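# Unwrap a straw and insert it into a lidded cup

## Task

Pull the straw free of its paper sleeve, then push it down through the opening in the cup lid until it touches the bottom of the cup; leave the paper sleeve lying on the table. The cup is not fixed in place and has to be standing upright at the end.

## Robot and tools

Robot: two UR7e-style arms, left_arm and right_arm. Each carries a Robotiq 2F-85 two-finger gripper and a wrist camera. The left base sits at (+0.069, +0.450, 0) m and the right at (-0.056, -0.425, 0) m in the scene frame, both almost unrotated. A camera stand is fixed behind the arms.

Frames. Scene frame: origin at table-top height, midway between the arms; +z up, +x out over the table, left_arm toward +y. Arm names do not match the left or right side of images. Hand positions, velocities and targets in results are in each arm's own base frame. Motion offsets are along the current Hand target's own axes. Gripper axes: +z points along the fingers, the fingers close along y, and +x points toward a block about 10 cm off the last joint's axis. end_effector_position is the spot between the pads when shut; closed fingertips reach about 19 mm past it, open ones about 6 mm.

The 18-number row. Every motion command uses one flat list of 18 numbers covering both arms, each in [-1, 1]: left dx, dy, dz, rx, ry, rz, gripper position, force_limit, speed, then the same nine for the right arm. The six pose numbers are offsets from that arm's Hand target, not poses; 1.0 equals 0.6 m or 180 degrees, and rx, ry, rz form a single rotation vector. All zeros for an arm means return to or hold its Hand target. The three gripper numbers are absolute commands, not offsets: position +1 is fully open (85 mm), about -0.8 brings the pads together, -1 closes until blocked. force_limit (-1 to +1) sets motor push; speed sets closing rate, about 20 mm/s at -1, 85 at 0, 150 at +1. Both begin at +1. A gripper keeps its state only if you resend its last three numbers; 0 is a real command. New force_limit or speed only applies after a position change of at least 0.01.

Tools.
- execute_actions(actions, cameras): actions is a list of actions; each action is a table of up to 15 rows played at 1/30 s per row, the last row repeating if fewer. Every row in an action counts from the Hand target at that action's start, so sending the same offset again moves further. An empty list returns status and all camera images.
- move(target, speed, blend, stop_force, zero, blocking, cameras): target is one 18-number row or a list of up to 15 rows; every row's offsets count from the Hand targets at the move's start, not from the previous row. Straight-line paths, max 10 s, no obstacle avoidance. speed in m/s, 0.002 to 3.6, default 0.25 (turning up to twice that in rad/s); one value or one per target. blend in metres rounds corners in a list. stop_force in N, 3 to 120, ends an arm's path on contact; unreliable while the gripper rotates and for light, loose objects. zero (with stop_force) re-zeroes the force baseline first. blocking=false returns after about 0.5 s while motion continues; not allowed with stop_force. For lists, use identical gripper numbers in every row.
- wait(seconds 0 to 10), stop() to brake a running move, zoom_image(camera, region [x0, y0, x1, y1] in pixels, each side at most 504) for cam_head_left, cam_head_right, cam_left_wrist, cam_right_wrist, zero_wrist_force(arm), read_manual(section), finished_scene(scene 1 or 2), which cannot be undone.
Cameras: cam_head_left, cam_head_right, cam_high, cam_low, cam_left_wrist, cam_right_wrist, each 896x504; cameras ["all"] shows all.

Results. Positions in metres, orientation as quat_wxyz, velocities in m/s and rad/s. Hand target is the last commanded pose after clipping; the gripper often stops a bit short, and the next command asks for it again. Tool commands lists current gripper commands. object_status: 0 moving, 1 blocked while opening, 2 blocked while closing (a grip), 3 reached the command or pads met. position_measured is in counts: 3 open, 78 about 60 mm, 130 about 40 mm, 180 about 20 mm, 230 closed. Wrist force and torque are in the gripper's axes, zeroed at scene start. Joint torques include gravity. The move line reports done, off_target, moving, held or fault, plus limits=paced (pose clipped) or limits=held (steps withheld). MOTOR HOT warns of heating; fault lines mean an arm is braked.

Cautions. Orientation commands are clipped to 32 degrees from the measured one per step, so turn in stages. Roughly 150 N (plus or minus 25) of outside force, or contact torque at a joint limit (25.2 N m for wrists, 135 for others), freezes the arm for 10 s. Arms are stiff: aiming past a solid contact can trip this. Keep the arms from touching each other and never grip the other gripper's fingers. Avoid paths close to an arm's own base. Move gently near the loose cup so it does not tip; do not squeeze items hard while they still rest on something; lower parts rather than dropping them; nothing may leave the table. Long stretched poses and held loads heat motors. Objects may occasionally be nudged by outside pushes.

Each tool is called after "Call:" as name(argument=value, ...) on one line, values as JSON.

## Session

Call:
execute_actions(actions=[])

Call:
zoom_image(camera="cam_high", region=[300, 140, 480, 300])

Call:
zoom_image(camera="cam_head_left", region=[250, 290, 430, 420])

Scene clock: 0.00 s.
left_arm: end_effector_position=(+0.9060, -0.2097, +0.2837) position_measured=3 object_status=3 end_effector_quat_wxyz=(-0.162, -0.529, +0.642, -0.530) | right_arm: end_effector_position=(+0.2966, +0.2834, +0.3434) position_measured=3 object_status=3 end_effector_quat_wxyz=(-0.064, +0.759, +0.482, +0.433)
Joint positions: left_arm=[-0.153 -0.565 0.784 -2.683 -2.479 -1.991] | right_arm=[4.646 -0.768 -2.431 -0.782 0.976 3.282]
Joint velocities: within noise
Joint torques (N m): no reading
Wrist force (N): no reading
Wrist torque (N m): no reading
Wrist force, peak (N): no reading
Hand target: left_arm +0.9060, -0.2097, +0.2837; -0.162, -0.529, +0.642, -0.530 | right_arm +0.2966, +0.2834, +0.3434; -0.064, +0.759, +0.482, +0.433
Tool commands: left_gripper/position=+1.0 left_gripper/force_limit=+1.0 left_gripper/speed=+1.0 right_gripper/position=+1.0 right_gripper/force_limit=+1.0 right_gripper/speed=+1.0

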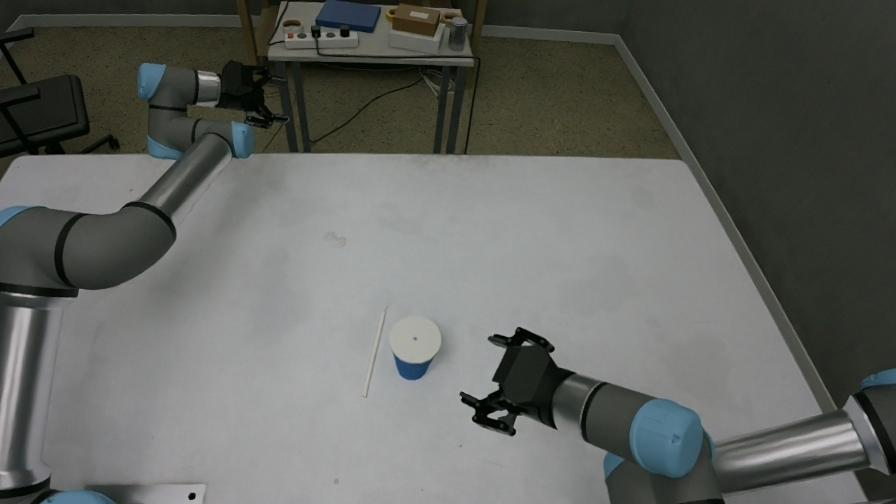

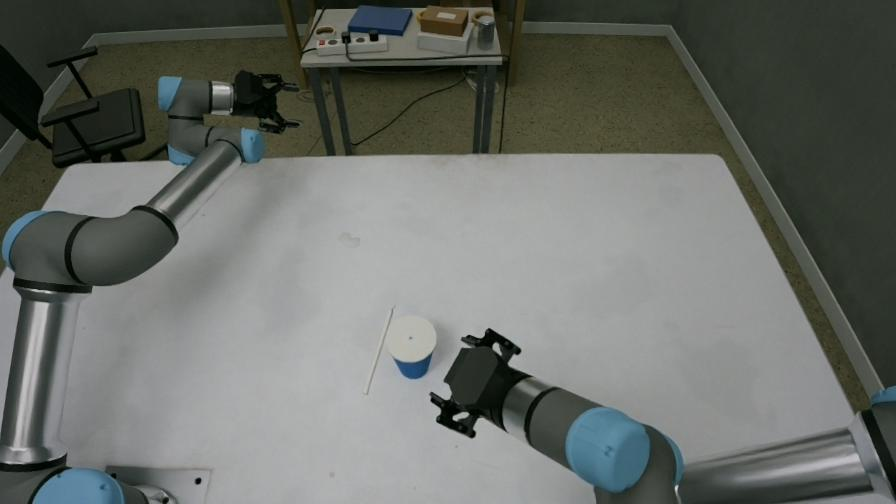

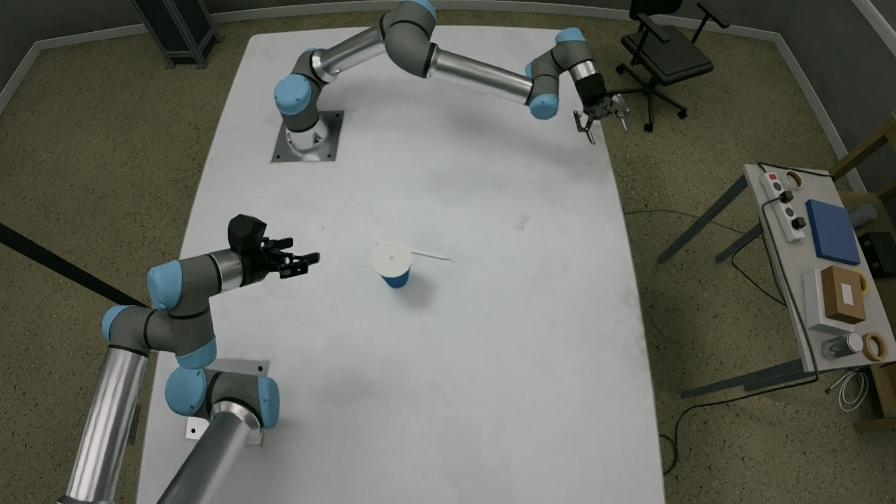

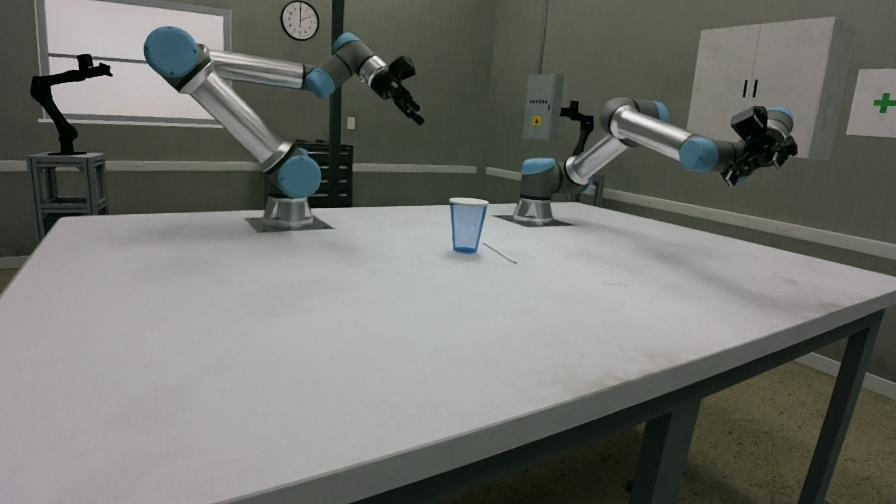

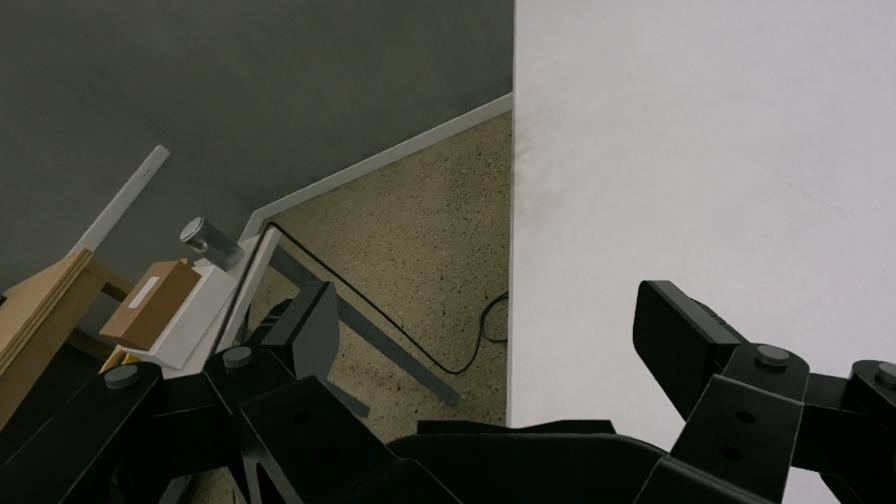

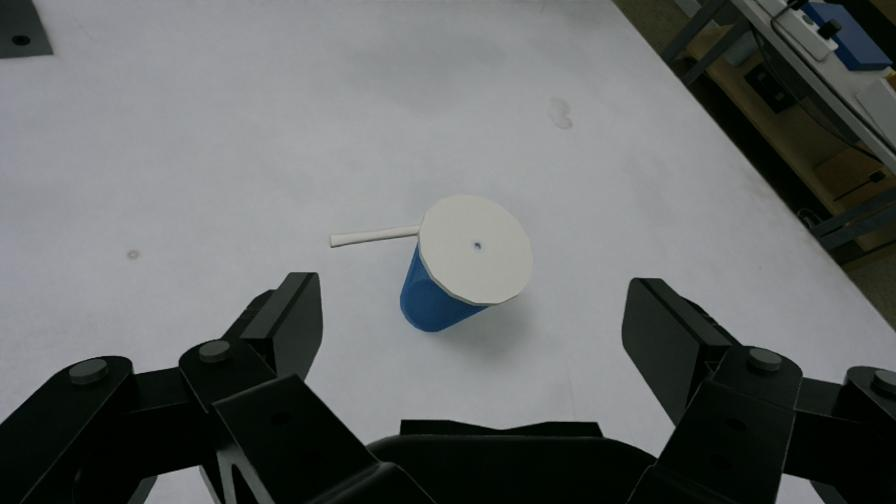

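Scaled by 2.800 from the camera's 896x504 image, which has a finer 1280x720 frame.

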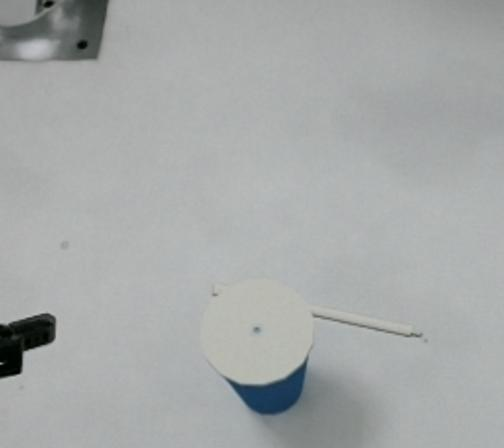

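Scaled by 2.800 from the camera's 896x504 image, which has a finer 1280x720 frame.

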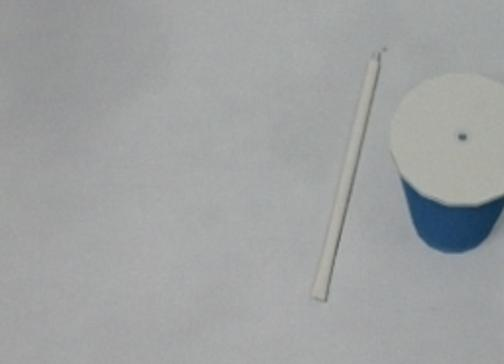

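Call:
move(target=[[0.3635,0.7245,-0.301,-0.284,-0.0529,0.3116,-0.2,-1,0,0.0857,0.2327,0.554,-0.0843,-0.2997,0.4087,-0.2,-1,0],[0.4793,0.9855,-0.0695,-0.4058,-0.0756,0.4452,-0.2,-1,0,0.0857,0.2327,0.554,-0.0843,-0.2997,0.4087,-0.2,-1,0]], speed=0.45, blend=[0.05,0], cameras=["cam_left_wrist","cam_right_wrist","cam_high"])

Scene clock: 89.90 s.
left_arm: end_effector_position=(+0.3153, -0.3294, +0.2487) position_measured=154 object_status=3 end_effector_quat_wxyz=(-0.020, +0.038, +0.997, -0.068) | right_arm: end_effector_position=(+0.6126, +0.4156, +0.2200) position_measured=154 object_status=3 end_effector_quat_wxyz=(+0.000, +0.992, -0.127, +0.000)
Joint positions: left_arm=[-1.042 -1.716 1.946 -1.894 -1.677 -0.971] | right_arm=[3.918 -2.166 -1.072 -1.475 1.572 4.173]
Joint torques (N m): left_arm=[-5.32 -22.94 -14.59 -4.78 1 2.33] | right_arm=[11.97 38.3 33.93 0.98 0.86 1.11]
Wrist force (N): left_arm=[-0.7 0.4 -2.2] | right_arm=[-1.8 -0.3 0.6]
Wrist torque (N m): left_arm=[0.25 0.24 -0.09] | right_arm=[-0.05 0.11 0.06]
Wrist force, peak (N): left_arm=[14.6 -20.4 11.8] | right_arm=[-2.1 -0.6 0.7]
Hand target: left_arm +0.3152, -0.3295, +0.2487; -0.020, +0.038, +0.997, -0.068 (not the last commanded pose) | right_arm +0.6126, +0.4156, +0.2200; +0.000, +0.992, -0.127, +0.000
Off the commanded pose: left_arm 0.080 m, 12 deg | right_arm 0.000 m, 0 deg.
move: held (left_arm; a check stopped the path); path passed 1 of 2 targets; limits=held
pose unreachable (left arm): on one or more control steps of this call, first in action 0 (counted from 0), this arm could not follow its commanded pose, so it was not sent that pose on those steps. It may still have moved: this result reports where it is.
cause: moving toward the commanded pose would bring a part of the arm too close to another arm (a part of this arm just beyond joint 5 (wrist 2) and a part of the right arm just beyond its joint 3 (elbow), along the way the arms are being sent, or toward where that arm still pushes).
Images, in order (width x height): cam_high 896x504, cam_left_wrist 896x504, cam_right_wrist 896x504.

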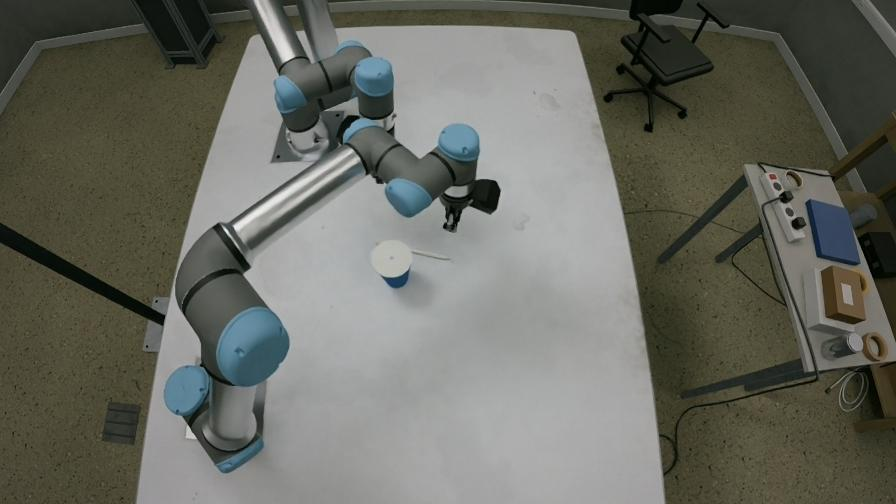

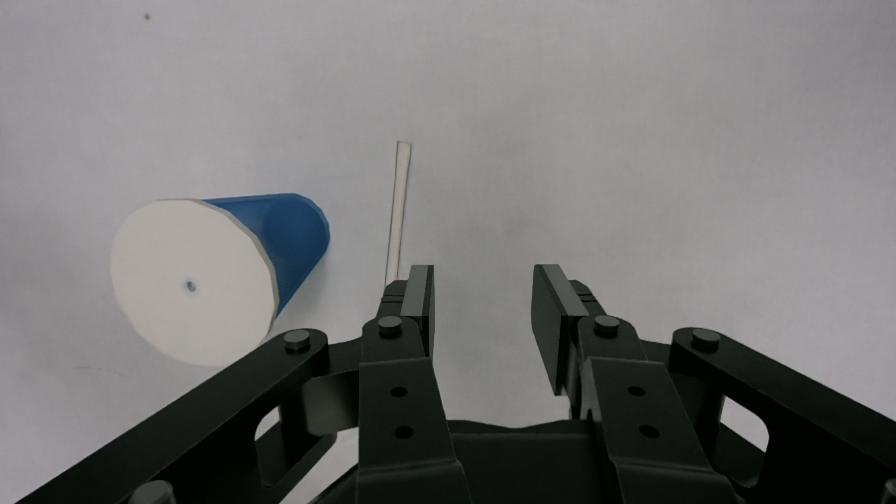

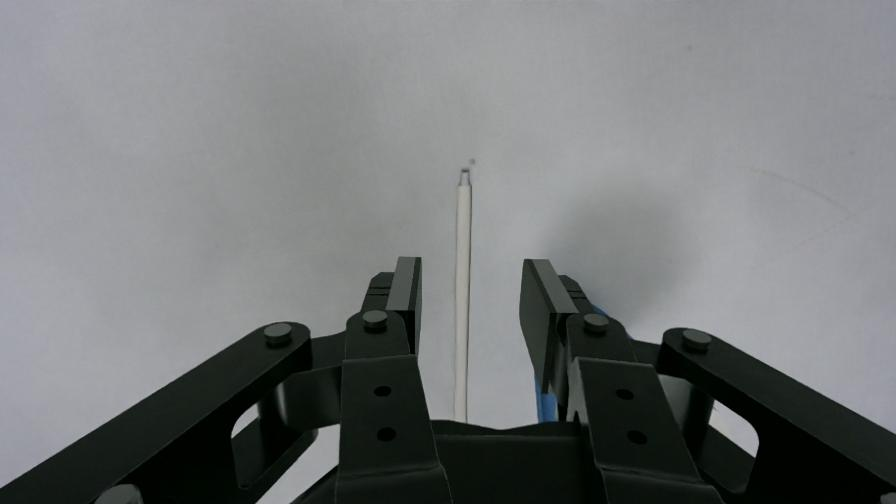

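Call:
move(target=[[0,0,-0.02,0,0,0,-0.2,-1,0,0.0242,0.4637,-0.1333,0,0,0.3467,-0.2,-1,0],[0.0422,-0.1028,0.1822,-0.0445,-0.0078,0.0473,-0.2,-1,0,0.0242,0.4637,-0.1333,0,0,0.3467,-0.2,-1,0]], speed=0.35, blend=[0.01,0], cameras=["cam_left_wrist","cam_right_wrist","cam_high"])

Call:
zoom_image(camera="cam_left_wrist", region=[330, 150, 630, 420])

Call:
zoom_image(camera="cam_high", region=[340, 200, 480, 300])

Scene clock: 170.07 s.
left_arm: end_effector_position=(+0.2807, -0.4030, +0.1499) position_measured=154 object_status=3 end_effector_quat_wxyz=(+0.000, +0.112, +0.994, +0.000) | right_arm: end_effector_position=(+0.5566, +0.1427, +0.2998) position_measured=154 object_status=3 end_effector_quat_wxyz=(+0.000, +0.783, -0.623, +0.000)
Joint positions: left_arm=[-1.238 -1.513 1.99 -2.048 -1.57 -1.013] | right_arm=[3.626 -1.731 -1.475 -1.506 1.572 4.97]
Joint torques (N m): left_arm=[-6.64 -14.07 -13.47 -4.39 0.44 2.22] | right_arm=[12.07 20.92 33.35 4.46 0.21 1.36]
Wrist force (N): left_arm=[-0.6 0.5 -2.1] | right_arm=[-1.7 -0.4 1.0]
Wrist torque (N m): left_arm=[0.26 0.24 -0.05] | right_arm=[-0.03 0.07 0.10]
Wrist force, peak (N): left_arm=[-1.7 2.3 -5.3] | right_arm=[-2.2 -2.7 1.2]
Hand target: left_arm +0.2806, -0.4030, +0.1497; +0.000, +0.112, +0.994, +0.000 | right_arm +0.5566, +0.1427, +0.2998; +0.000, +0.783, -0.623, +0.000
Off the commanded pose: left_arm 0.000 m, 0 deg | right_arm 0.000 m, 0 deg.
move: done
Images, in order (width x height): cam_high 896x504, cam_left_wrist 896x504, cam_right_wrist 896x504.

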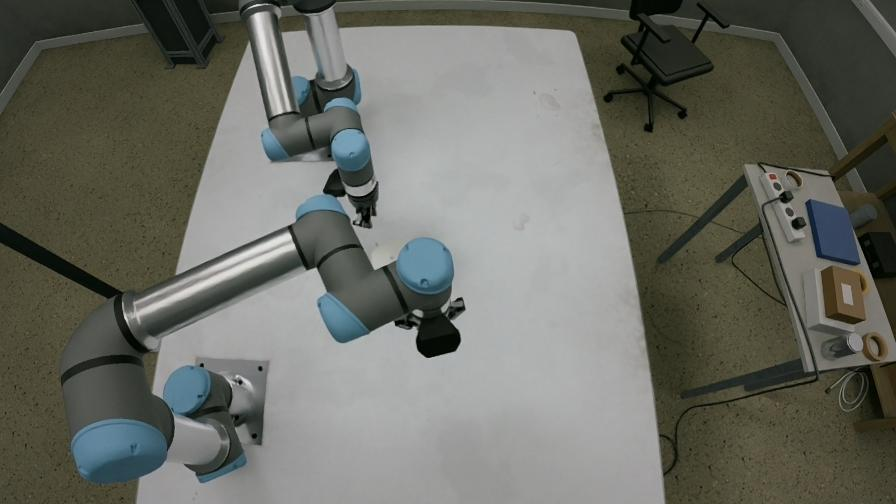

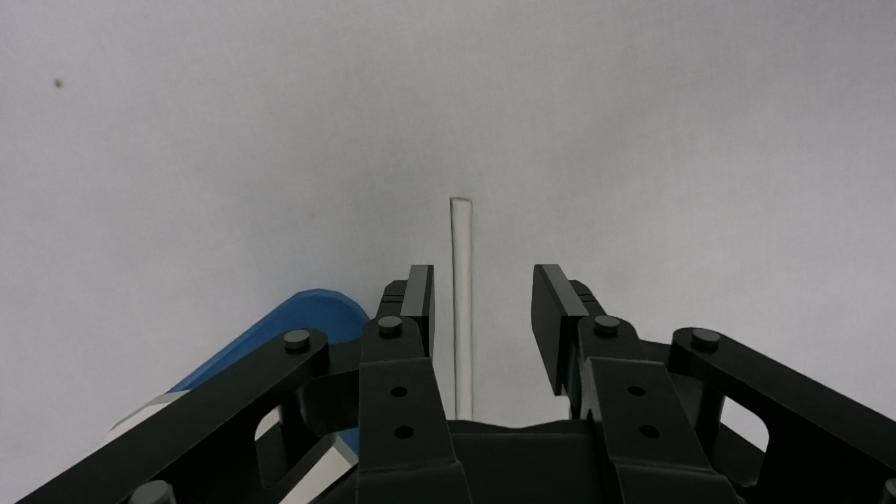

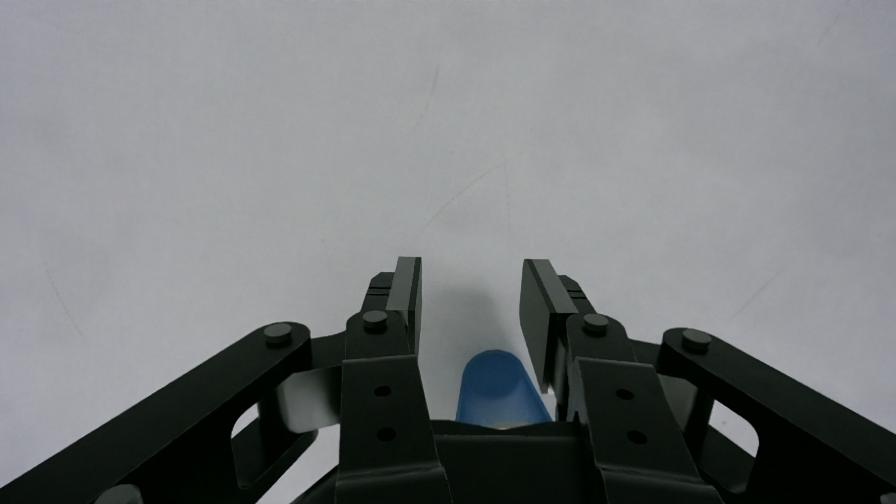

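Scaled by 1.680 from the camera's 896x504 image, which has a finer 1280x720 frame.

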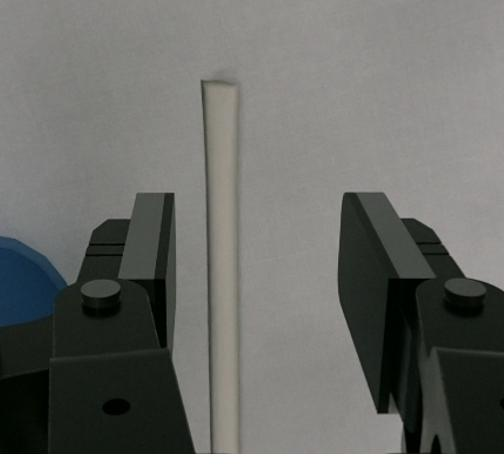

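Scaled by 3.600 from the camera's 896x504 image, which has a finer 1280x720 frame.

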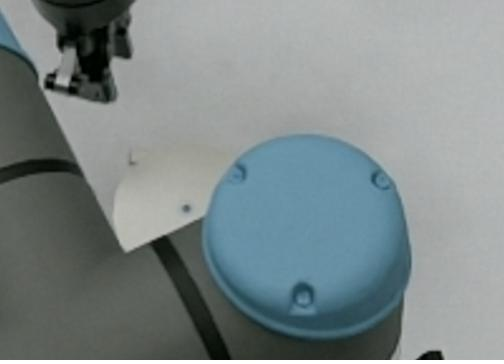

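Call:
move(target=[-0.0193,-0.0015,0.2,0,0,-0.006,-0.2,-1,0,0,0,0,0,0,0,-0.2,-1,0], speed=0.2)

Call:
move(target=[0,0,0.0147,0,0,0,-0.2,-1,0,0,0,0,0,0,0,-0.2,-1,0], speed=0.01, stop_force=4, cameras=["cam_left_wrist"])

Call:
zoom_image(camera="cam_left_wrist", region=[330, 150, 630, 420])

Scene clock: 195.77 s.
left_arm: end_effector_position=(+0.2918, -0.4064, +0.0298) position_measured=154 object_status=3 end_effector_quat_wxyz=(+0.000, +0.103, +0.995, +0.000) | right_arm: end_effector_position=(+0.5566, +0.1427, +0.2998) position_measured=154 object_status=3 end_effector_quat_wxyz=(+0.000, +0.783, -0.623, +0.000)
Joint positions: left_arm=[-1.218 -1.301 2.115 -2.385 -1.57 -1.012] | right_arm=[3.626 -1.731 -1.475 -1.506 1.572 4.97]
Joint torques (N m): left_arm=[-5.86 -20.6 -27.42 -4.34 0.31 1.63] | right_arm=[12.04 20.74 34 4.24 0.82 1.44]
Wrist force (N): left_arm=[-0.6 0.6 -1.9] | right_arm=[-1.7 -0.2 0.9]
Wrist torque (N m): left_arm=[0.27 0.24 -0.13] | right_arm=[-0.01 0.07 0.10]
Wrist force, peak (N): left_arm=[-0.4 0.4 -4.4] | right_arm=[-2.1 -0.5 0.9]
Hand target: left_arm +0.2918, -0.4065, +0.0297; +0.000, +0.103, +0.995, +0.000 | right_arm +0.5566, +0.1427, +0.2998; +0.000, +0.783, -0.623, +0.000
Off the commanded pose: left_arm 0.000 m, 0 deg | right_arm 0.000 m, 0 deg.
move: done

Scene clock: 197.77 s.
left_arm: end_effector_position=(+0.2918, -0.4064, +0.0209) position_measured=154 object_status=3 end_effector_quat_wxyz=(+0.000, +0.103, +0.995, +0.000) | right_arm: end_effector_position=(+0.5566, +0.1427, +0.2998) position_measured=154 object_status=3 end_effector_quat_wxyz=(+0.000, +0.783, -0.623, +0.000)
Joint positions: left_arm=[-1.218 -1.283 2.123 -2.411 -1.57 -1.012] | right_arm=[3.626 -1.731 -1.475 -1.506 1.572 4.97]
Joint torques (N m): left_arm=[-4.83 -39.94 -29.26 -1.14 -0.79 -0.71] | right_arm=[11.97 20.58 33.93 4.15 0.72 1.38]
Wrist force (N): left_arm=[-0.7 0.6 -1.8] | right_arm=[-1.4 -0.4 0.6]
Wrist torque (N m): left_arm=[0.27 0.25 -0.13] | right_arm=[-0.03 0.02 0.10]
Wrist force, peak (N): left_arm=[-0.6 0.9 -2.1] | right_arm=[-2.0 -0.1 1.1]
Hand target: left_arm +0.2918, -0.4064, +0.0209; +0.000, +0.103, +0.995, +0.000 | right_arm +0.5566, +0.1427, +0.2998; +0.000, +0.783, -0.623, +0.000
Off the commanded pose: left_arm 0.000 m, 0 deg | right_arm 0.000 m, 0 deg.
move: done
Images, in order (width x height): cam_left_wrist 896x504.

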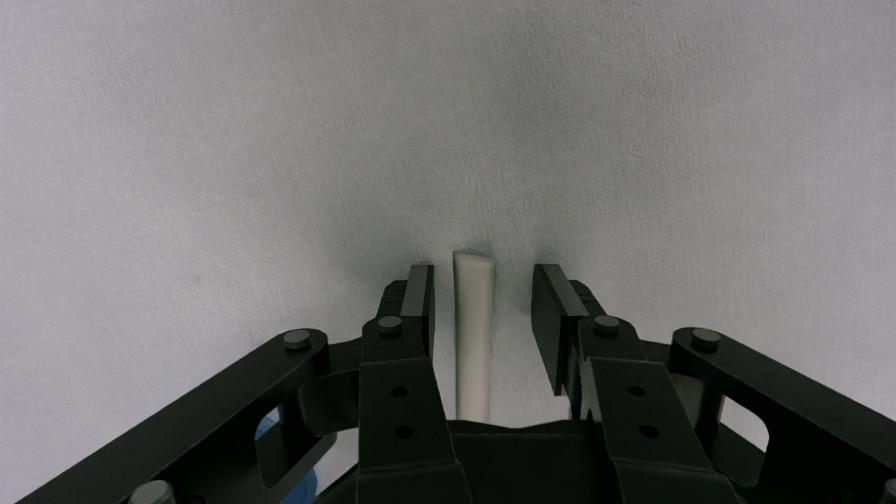

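Scaled by 1.680 from the camera's 896x504 image, which has a finer 1280x720 frame.

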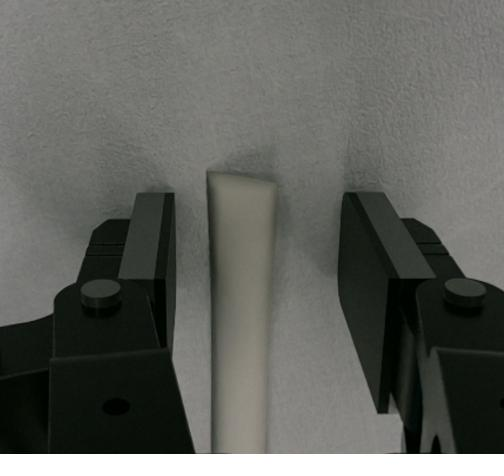

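Call:
move(target=[[0,0,0,0,0,0,-1,-0.9,-1,0,0,0,0,0,0,-0.2,-1,0],[0,0,-0.0233,0,0,0,-1,-0.9,-1,0,0,0,0,0,0,-0.2,-1,0],[-0.1115,0.2896,-0.0233,0,0,0.3343,-1,-0.9,-1,0,0,0,0,0,0,-0.2,-1,0],[-0.1115,0.2896,0,0,0,0.3343,-1,-0.9,-1,-0.4292,-0.1267,0.25,0,0,-0.0183,-0.2,-1,0]], speed=[0.1,0.06,0.22,0.25], blend=[0,0,0,0], cameras=["cam_left_wrist","cam_right_wrist","cam_high","cam_low"])

Call:
zoom_image(camera="cam_right_wrist", region=[330, 100, 630, 420])

Scene clock: 231.43 s.
left_arm: end_effector_position=(+0.3928, -0.2500, +0.0210) position_measured=216 object_status=2 end_effector_quat_wxyz=(+0.000, +0.588, +0.809, +0.000) | right_arm: end_effector_position=(+0.5727, +0.4108, +0.1500) position_measured=154 object_status=3 end_effector_quat_wxyz=(+0.000, +0.800, -0.600, +0.000)
Joint positions: left_arm=[-0.858 -1.35 2.218 -2.439 -1.57 0.399] | right_arm=[3.954 -2.112 -1.34 -1.26 1.572 5.24]
Joint torques (N m): left_arm=[4.36 -29.81 -6.86 0.04 0.65 2.07] | right_arm=[-6.58 37.41 26.92 2.43 -0.82 -0.64]
Wrist force (N): left_arm=[-0.2 1.9 -13.5] | right_arm=[-2.0 -0.6 -0.1]
Wrist torque (N m): left_arm=[0.31 0.30 -0.03] | right_arm=[-0.10 0.12 0.10]
Wrist force, peak (N): left_arm=[0.5 -1.3 -14.2] | right_arm=[-4.8 -0.9 1.9]
Hand target: left_arm +0.3929, -0.2501, +0.0210; +0.000, +0.588, +0.809, +0.000 | right_arm +0.5727, +0.4108, +0.1499; +0.000, +0.800, -0.600, +0.000
Off the commanded pose: left_arm 0.000 m, 0 deg | right_arm 0.000 m, 0 deg.
move: done
Images, in order (width x height): cam_high 896x504, cam_low 896x504, cam_left_wrist 896x504, cam_right_wrist 896x504.

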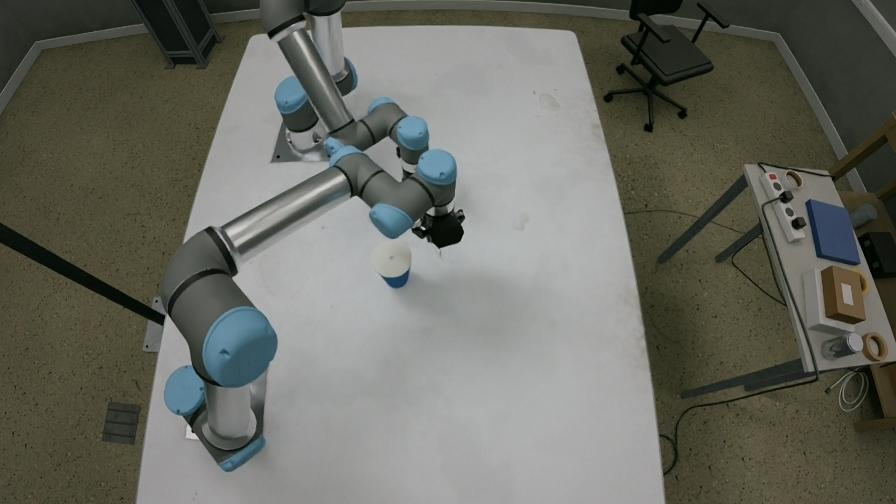

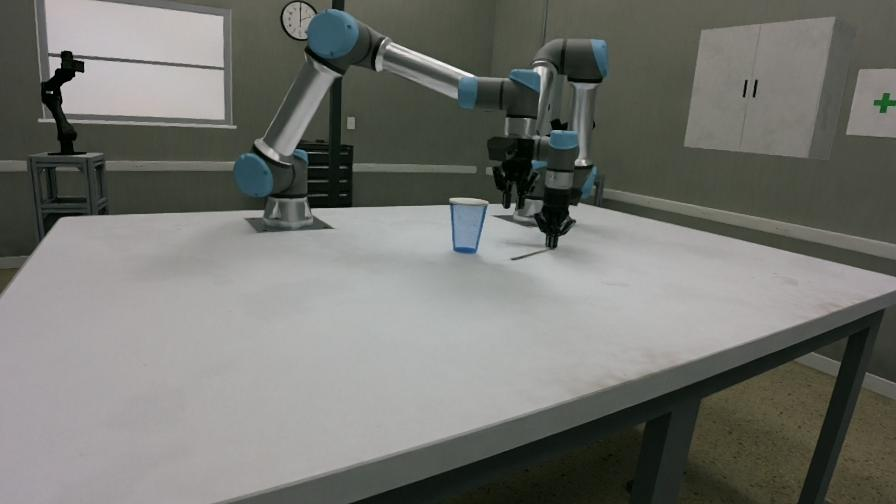

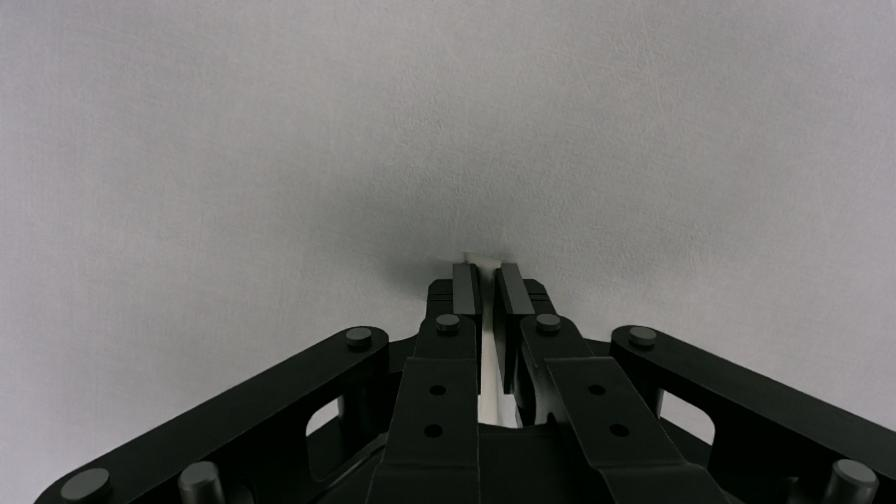

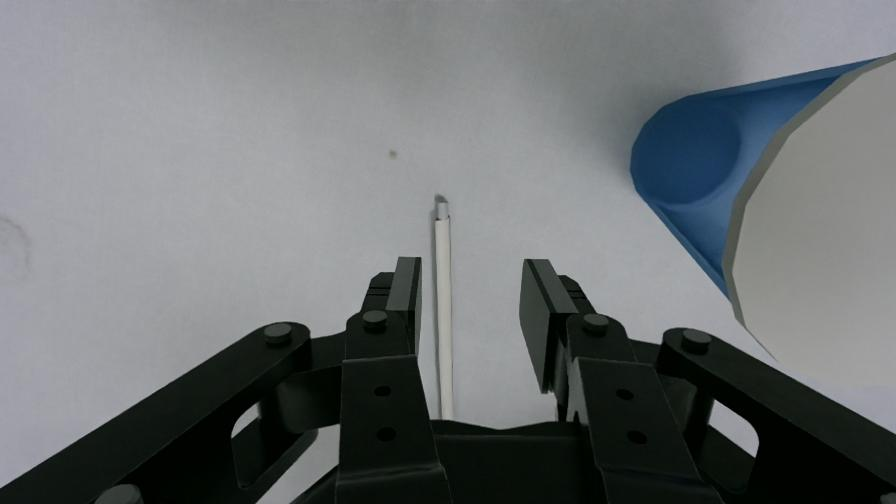

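Scaled by 1.575 from the camera's 896x504 image, which has a finer 1280x720 frame.

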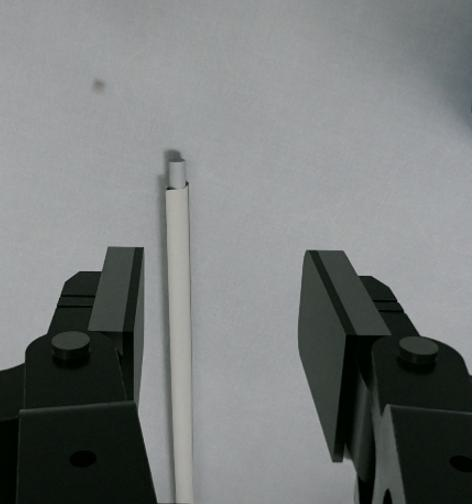

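Call:
move(target=[0,0,0,0,0,0,-1,-0.9,-1,-0.006,-0.02,0.1867,0,0,-0.0055,-0.2,-1,0], speed=0.2, cameras=["cam_right_wrist"])

Call:
zoom_image(camera="cam_right_wrist", region=[380, 200, 580, 360])

Scene clock: 247.97 s.
left_arm: end_effector_position=(+0.3929, -0.2501, +0.0210) position_measured=216 object_status=2 end_effector_quat_wxyz=(+0.000, +0.588, +0.809, +0.000) | right_arm: end_effector_position=(+0.5831, +0.4176, +0.0380) position_measured=154 object_status=3 end_effector_quat_wxyz=(+0.000, +0.805, -0.593, +0.000)
Joint positions: left_arm=[-0.858 -1.351 2.218 -2.439 -1.57 0.399] | right_arm=[3.95 -2.249 -1.423 -1.04 1.572 5.219]
Joint torques (N m): left_arm=[4.87 -31.38 -23.87 -1.04 0.69 2.27] | right_arm=[-7.3 46.06 26.16 3.57 -0.16 1.29]
Wrist force (N): left_arm=[-0.1 2.0 -12.6] | right_arm=[-2.2 -0.8 0.8]
Wrist torque (N m): left_arm=[0.32 0.29 -0.02] | right_arm=[-0.07 0.14 0.11]
Wrist force, peak (N): left_arm=[-0.1 2.2 -13.8] | right_arm=[-2.1 -1.3 3.0]
Hand target: left_arm +0.3929, -0.2501, +0.0210; +0.000, +0.588, +0.809, +0.000 | right_arm +0.5832, +0.4177, +0.0379; +0.000, +0.805, -0.593, +0.000
Off the commanded pose: left_arm 0.000 m, 0 deg | right_arm 0.000 m, 0 deg.
move: done
Images, in order (width x height): cam_right_wrist 896x504.

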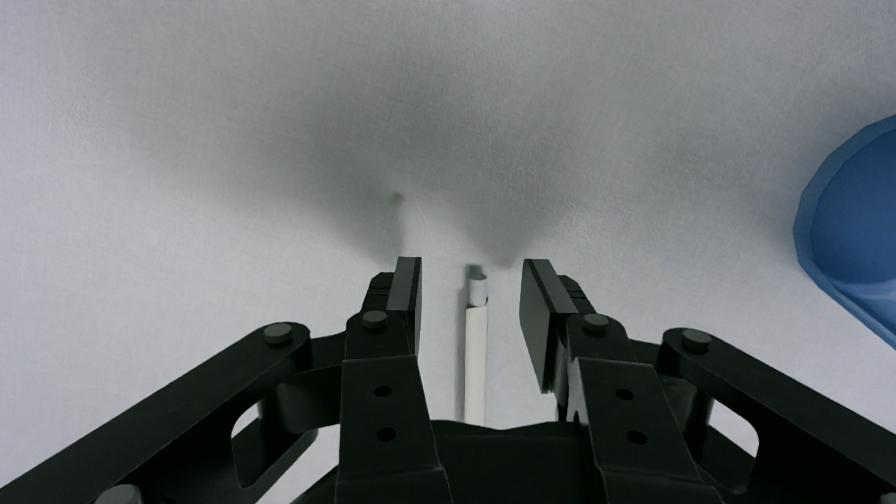

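Scaled by 2.520 from the camera's 896x504 image, which has a finer 1280x720 frame.

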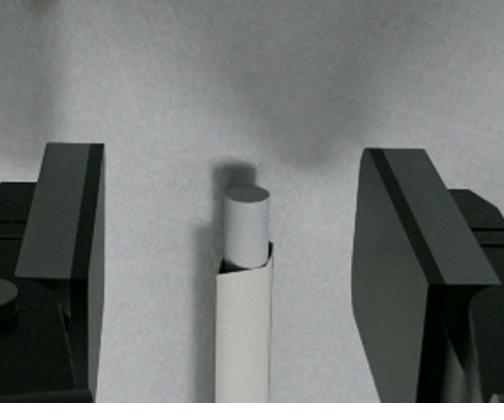

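Call:
move(target=[0,0,0,0,0,0,-1,-0.9,-1,0.0017,0.002,0.0287,0,0,0,-0.2,-1,0], speed=0.012, stop_force=5, cameras=["cam_right_wrist"])

Call:
zoom_image(camera="cam_right_wrist", region=[380, 200, 580, 360])

Scene clock: 278.43 s.
left_arm: end_effector_position=(+0.3929, -0.2501, +0.0210) position_measured=216 object_status=2 end_effector_quat_wxyz=(+0.000, +0.588, +0.809, +0.000) | right_arm: end_effector_position=(+0.5823, +0.4164, +0.0207) position_measured=154 object_status=3 end_effector_quat_wxyz=(+0.000, +0.805, -0.593, +0.000)
Joint positions: left_arm=[-0.858 -1.351 2.218 -2.439 -1.57 0.399] | right_arm=[3.949 -2.268 -1.441 -1.003 1.572 5.219]
Joint torques (N m): left_arm=[4.42 -31.69 -24.14 -2.6 0.6 2.35] | right_arm=[-11.82 58.8 30.73 1.04 -1.12 -1.41]
Wrist force (N): left_arm=[-0.3 1.9 -12.7] | right_arm=[-2.0 -0.8 0.3]
Wrist torque (N m): left_arm=[0.31 0.31 -0.03] | right_arm=[-0.10 0.12 0.12]
Wrist force, peak (N): left_arm=[0.0 2.0 -13.0] | right_arm=[-2.4 -1.1 0.6]
Hand target: left_arm +0.3929, -0.2501, +0.0210; +0.000, +0.588, +0.809, +0.000 | right_arm +0.5823, +0.4164, +0.0207; +0.000, +0.805, -0.593, +0.000
Off the commanded pose: left_arm 0.000 m, 0 deg | right_arm 0.000 m, 0 deg.
move: done
Images, in order (width x height): cam_right_wrist 896x504.

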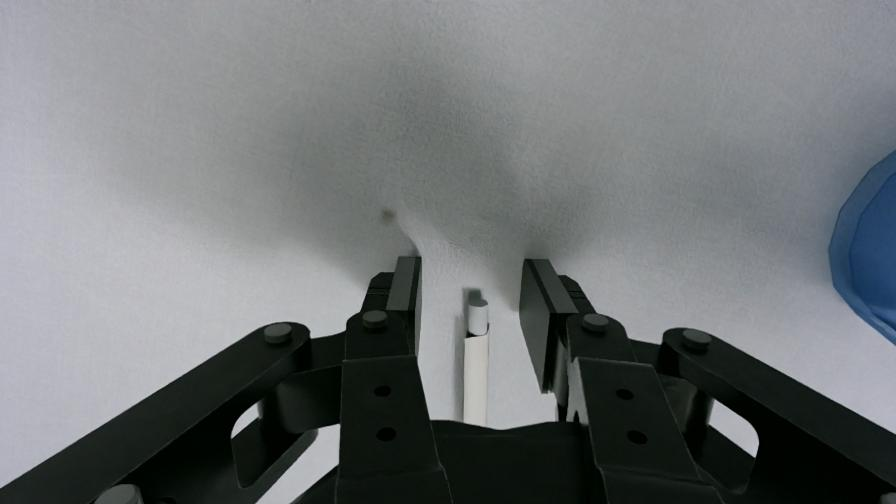

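Scaled by 2.520 from the camera's 896x504 image, which has a finer 1280x720 frame.

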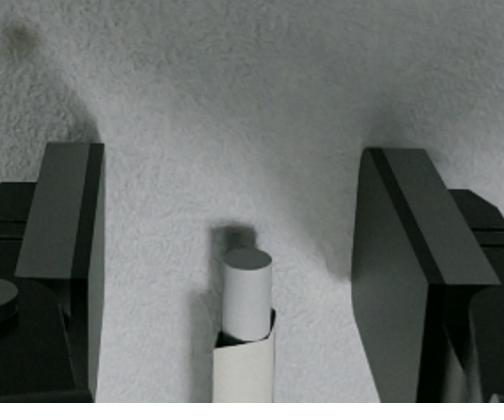

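Call:
move(target=[[0,0,0,0,0,0,-1,-0.9,-1,0,0,0,0,0,0,-1,-0.9,-1],[0,0,-0.012,0,0,0,-1,-0.9,-1,0,0,-0.012,0,0,0,-1,-0.9,-1],[0,0,-0.012,0,0,0,-1,-0.9,-1,0.06,0,-0.012,0,0,0,-1,-0.9,-1]], speed=0.06, cameras=["cam_left_wrist","cam_right_wrist","cam_low"])

Call:
zoom_image(camera="cam_right_wrist", region=[380, 240, 580, 430])

Call:
zoom_image(camera="cam_low", region=[470, 180, 590, 270])

Scene clock: 300.67 s.
left_arm: end_effector_position=(+0.3929, -0.2501, +0.0282) position_measured=230 object_status=3 end_effector_quat_wxyz=(+0.000, +0.588, +0.809, +0.000) | right_arm: end_effector_position=(+0.5931, +0.3819, +0.0280) position_measured=218 object_status=2 end_effector_quat_wxyz=(+0.000, +0.805, -0.593, +0.000)
Joint positions: left_arm=[-0.858 -1.367 2.212 -2.416 -1.57 0.399] | right_arm=[3.903 -2.237 -1.474 -1 1.572 5.173]
Joint torques (N m): left_arm=[-0.14 -15.53 -6.56 -4.58 0.58 1.06] | right_arm=[11.82 37.02 30.65 1.49 -0.65 1.5]
Wrist force (N): left_arm=[-0.4 0.9 -2.1] | right_arm=[-1.9 -0.5 1.0]
Wrist torque (N m): left_arm=[0.32 0.20 -0.03] | right_arm=[-0.08 0.16 0.09]
Wrist force, peak (N): left_arm=[0.0 1.9 -13.0] | right_arm=[-9.2 -0.5 0.3]
Hand target: left_arm +0.3928, -0.2501, +0.0282; +0.000, +0.588, +0.809, +0.000 | right_arm +0.5930, +0.3820, +0.0279; +0.000, +0.805, -0.593, +0.000
Off the commanded pose: left_arm 0.000 m, 0 deg | right_arm 0.000 m, 0 deg.
move: done
Images, in order (width x height): cam_low 896x504, cam_left_wrist 896x504, cam_right_wrist 896x504.

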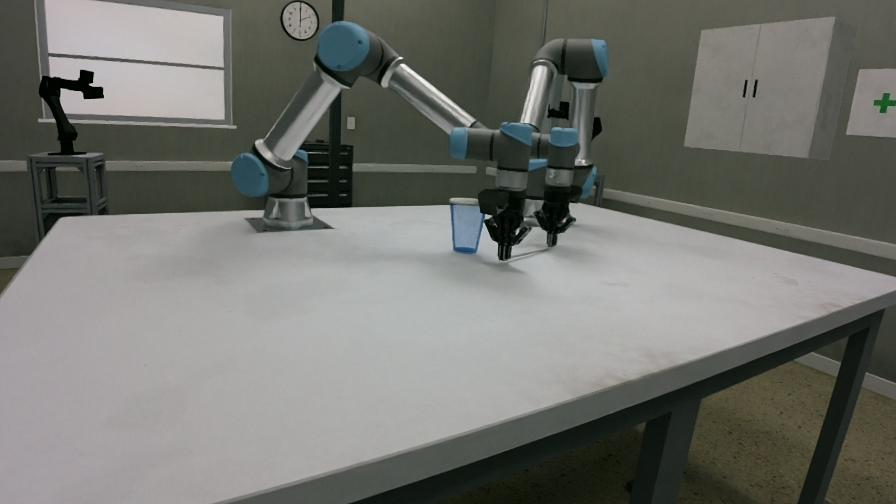

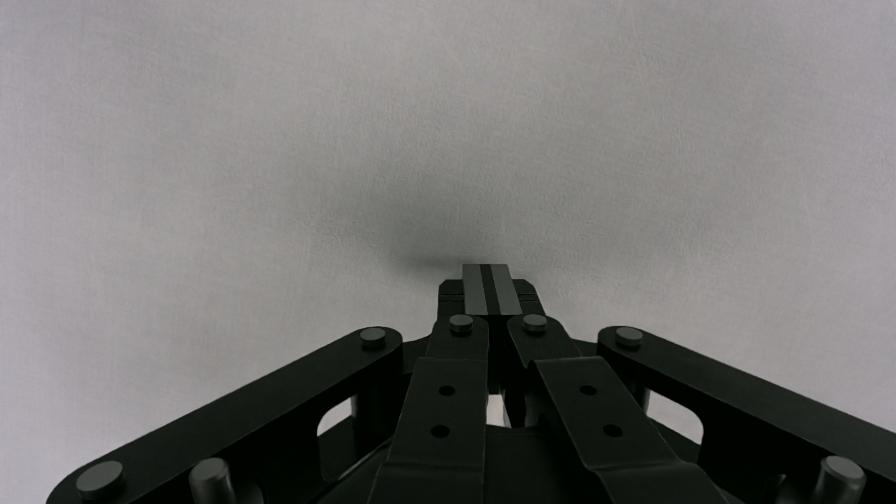

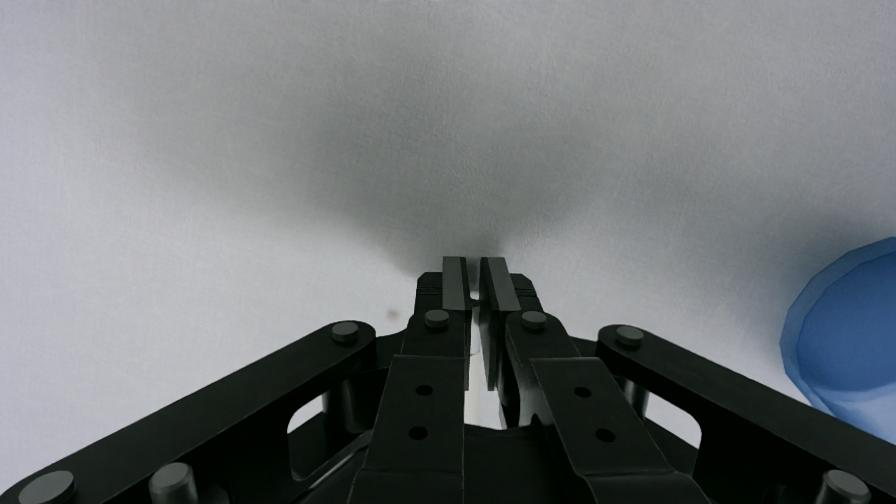

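Scaled by 2.520 from the camera's 896x504 image, which has a finer 1280x720 frame.

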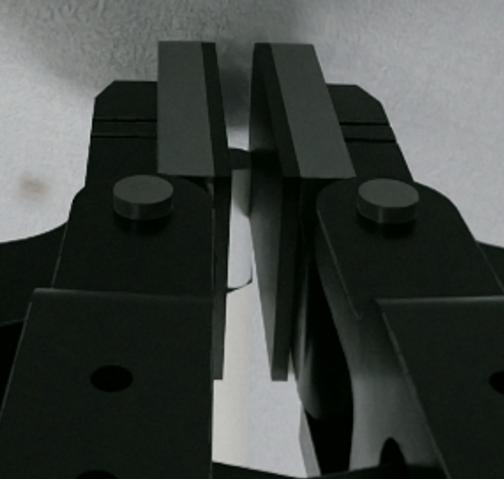

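Scaled by 4.200 from the camera's 896x504 image, which has a finer 1280x720 frame.

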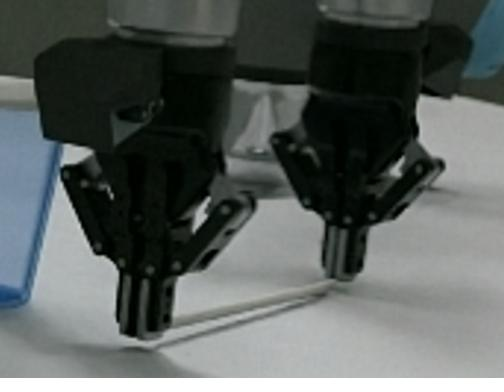

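Call:
move(target=[0,0,0,0,0,0,-0.2,-0.3,-0.5,0,0,0,0,0,0,-1,-0.9,-1], cameras=["cam_left_wrist"])

Call:
zoom_image(camera="cam_left_wrist", region=[380, 240, 580, 430])

Scene clock: 325.37 s.
left_arm: end_effector_position=(+0.3928, -0.2501, +0.0282) position_measured=154 object_status=0 end_effector_quat_wxyz=(+0.000, +0.588, +0.809, +0.000) | right_arm: end_effector_position=(+0.5930, +0.3820, +0.0279) position_measured=218 object_status=2 end_effector_quat_wxyz=(+0.000, +0.805, -0.593, +0.000)
Joint positions: left_arm=[-0.858 -1.367 2.212 -2.416 -1.57 0.399] | right_arm=[3.904 -2.237 -1.474 -1.001 1.572 5.173]
Joint torques (N m): left_arm=[-5.66 -16.05 -7.15 -4.55 0.66 -1.39] | right_arm=[12.73 37.57 29.99 0.98 0.81 1.41]
Wrist force (N): left_arm=[-0.3 0.6 -1.9] | right_arm=[-2.0 -0.9 1.1]
Wrist torque (N m): left_arm=[0.28 0.18 -0.04] | right_arm=[-0.15 0.18 0.08]
Wrist force, peak (N): left_arm=[-0.3 0.8 -2.4] | right_arm=[-2.2 -0.7 1.1]
Hand target: left_arm +0.3928, -0.2501, +0.0282; +0.000, +0.588, +0.809, +0.000 | right_arm +0.5930, +0.3820, +0.0279; +0.000, +0.805, -0.593, +0.000
Off the commanded pose: left_arm 0.000 m, 0 deg | right_arm 0.000 m, 0 deg.
move: done
Images, in order (width x height): cam_left_wrist 896x504.

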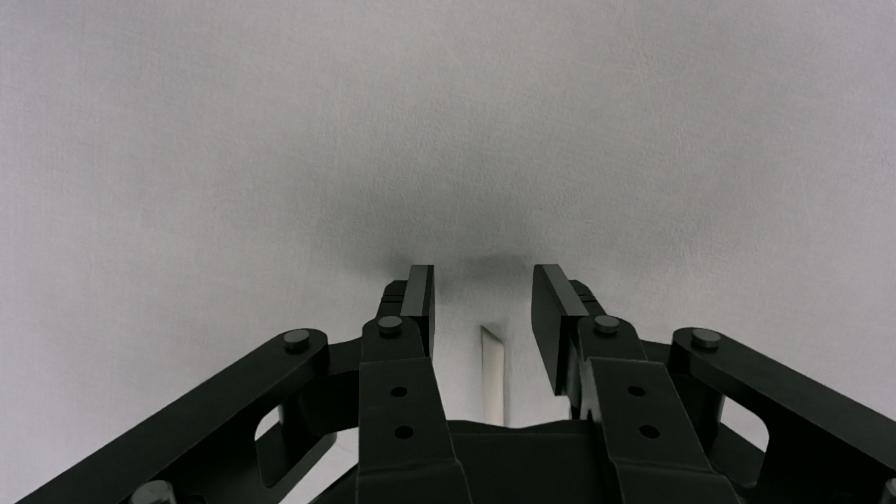

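Scaled by 2.520 from the camera's 896x504 image, which has a finer 1280x720 frame.

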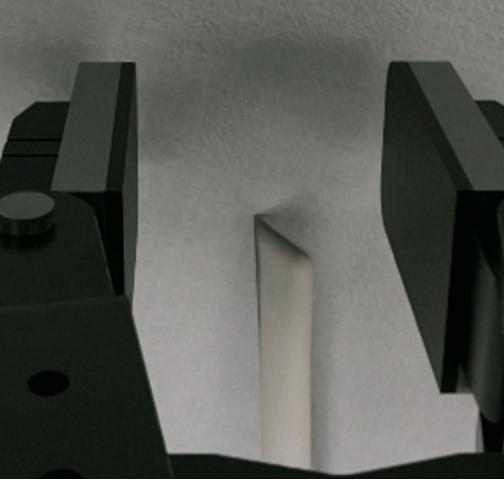

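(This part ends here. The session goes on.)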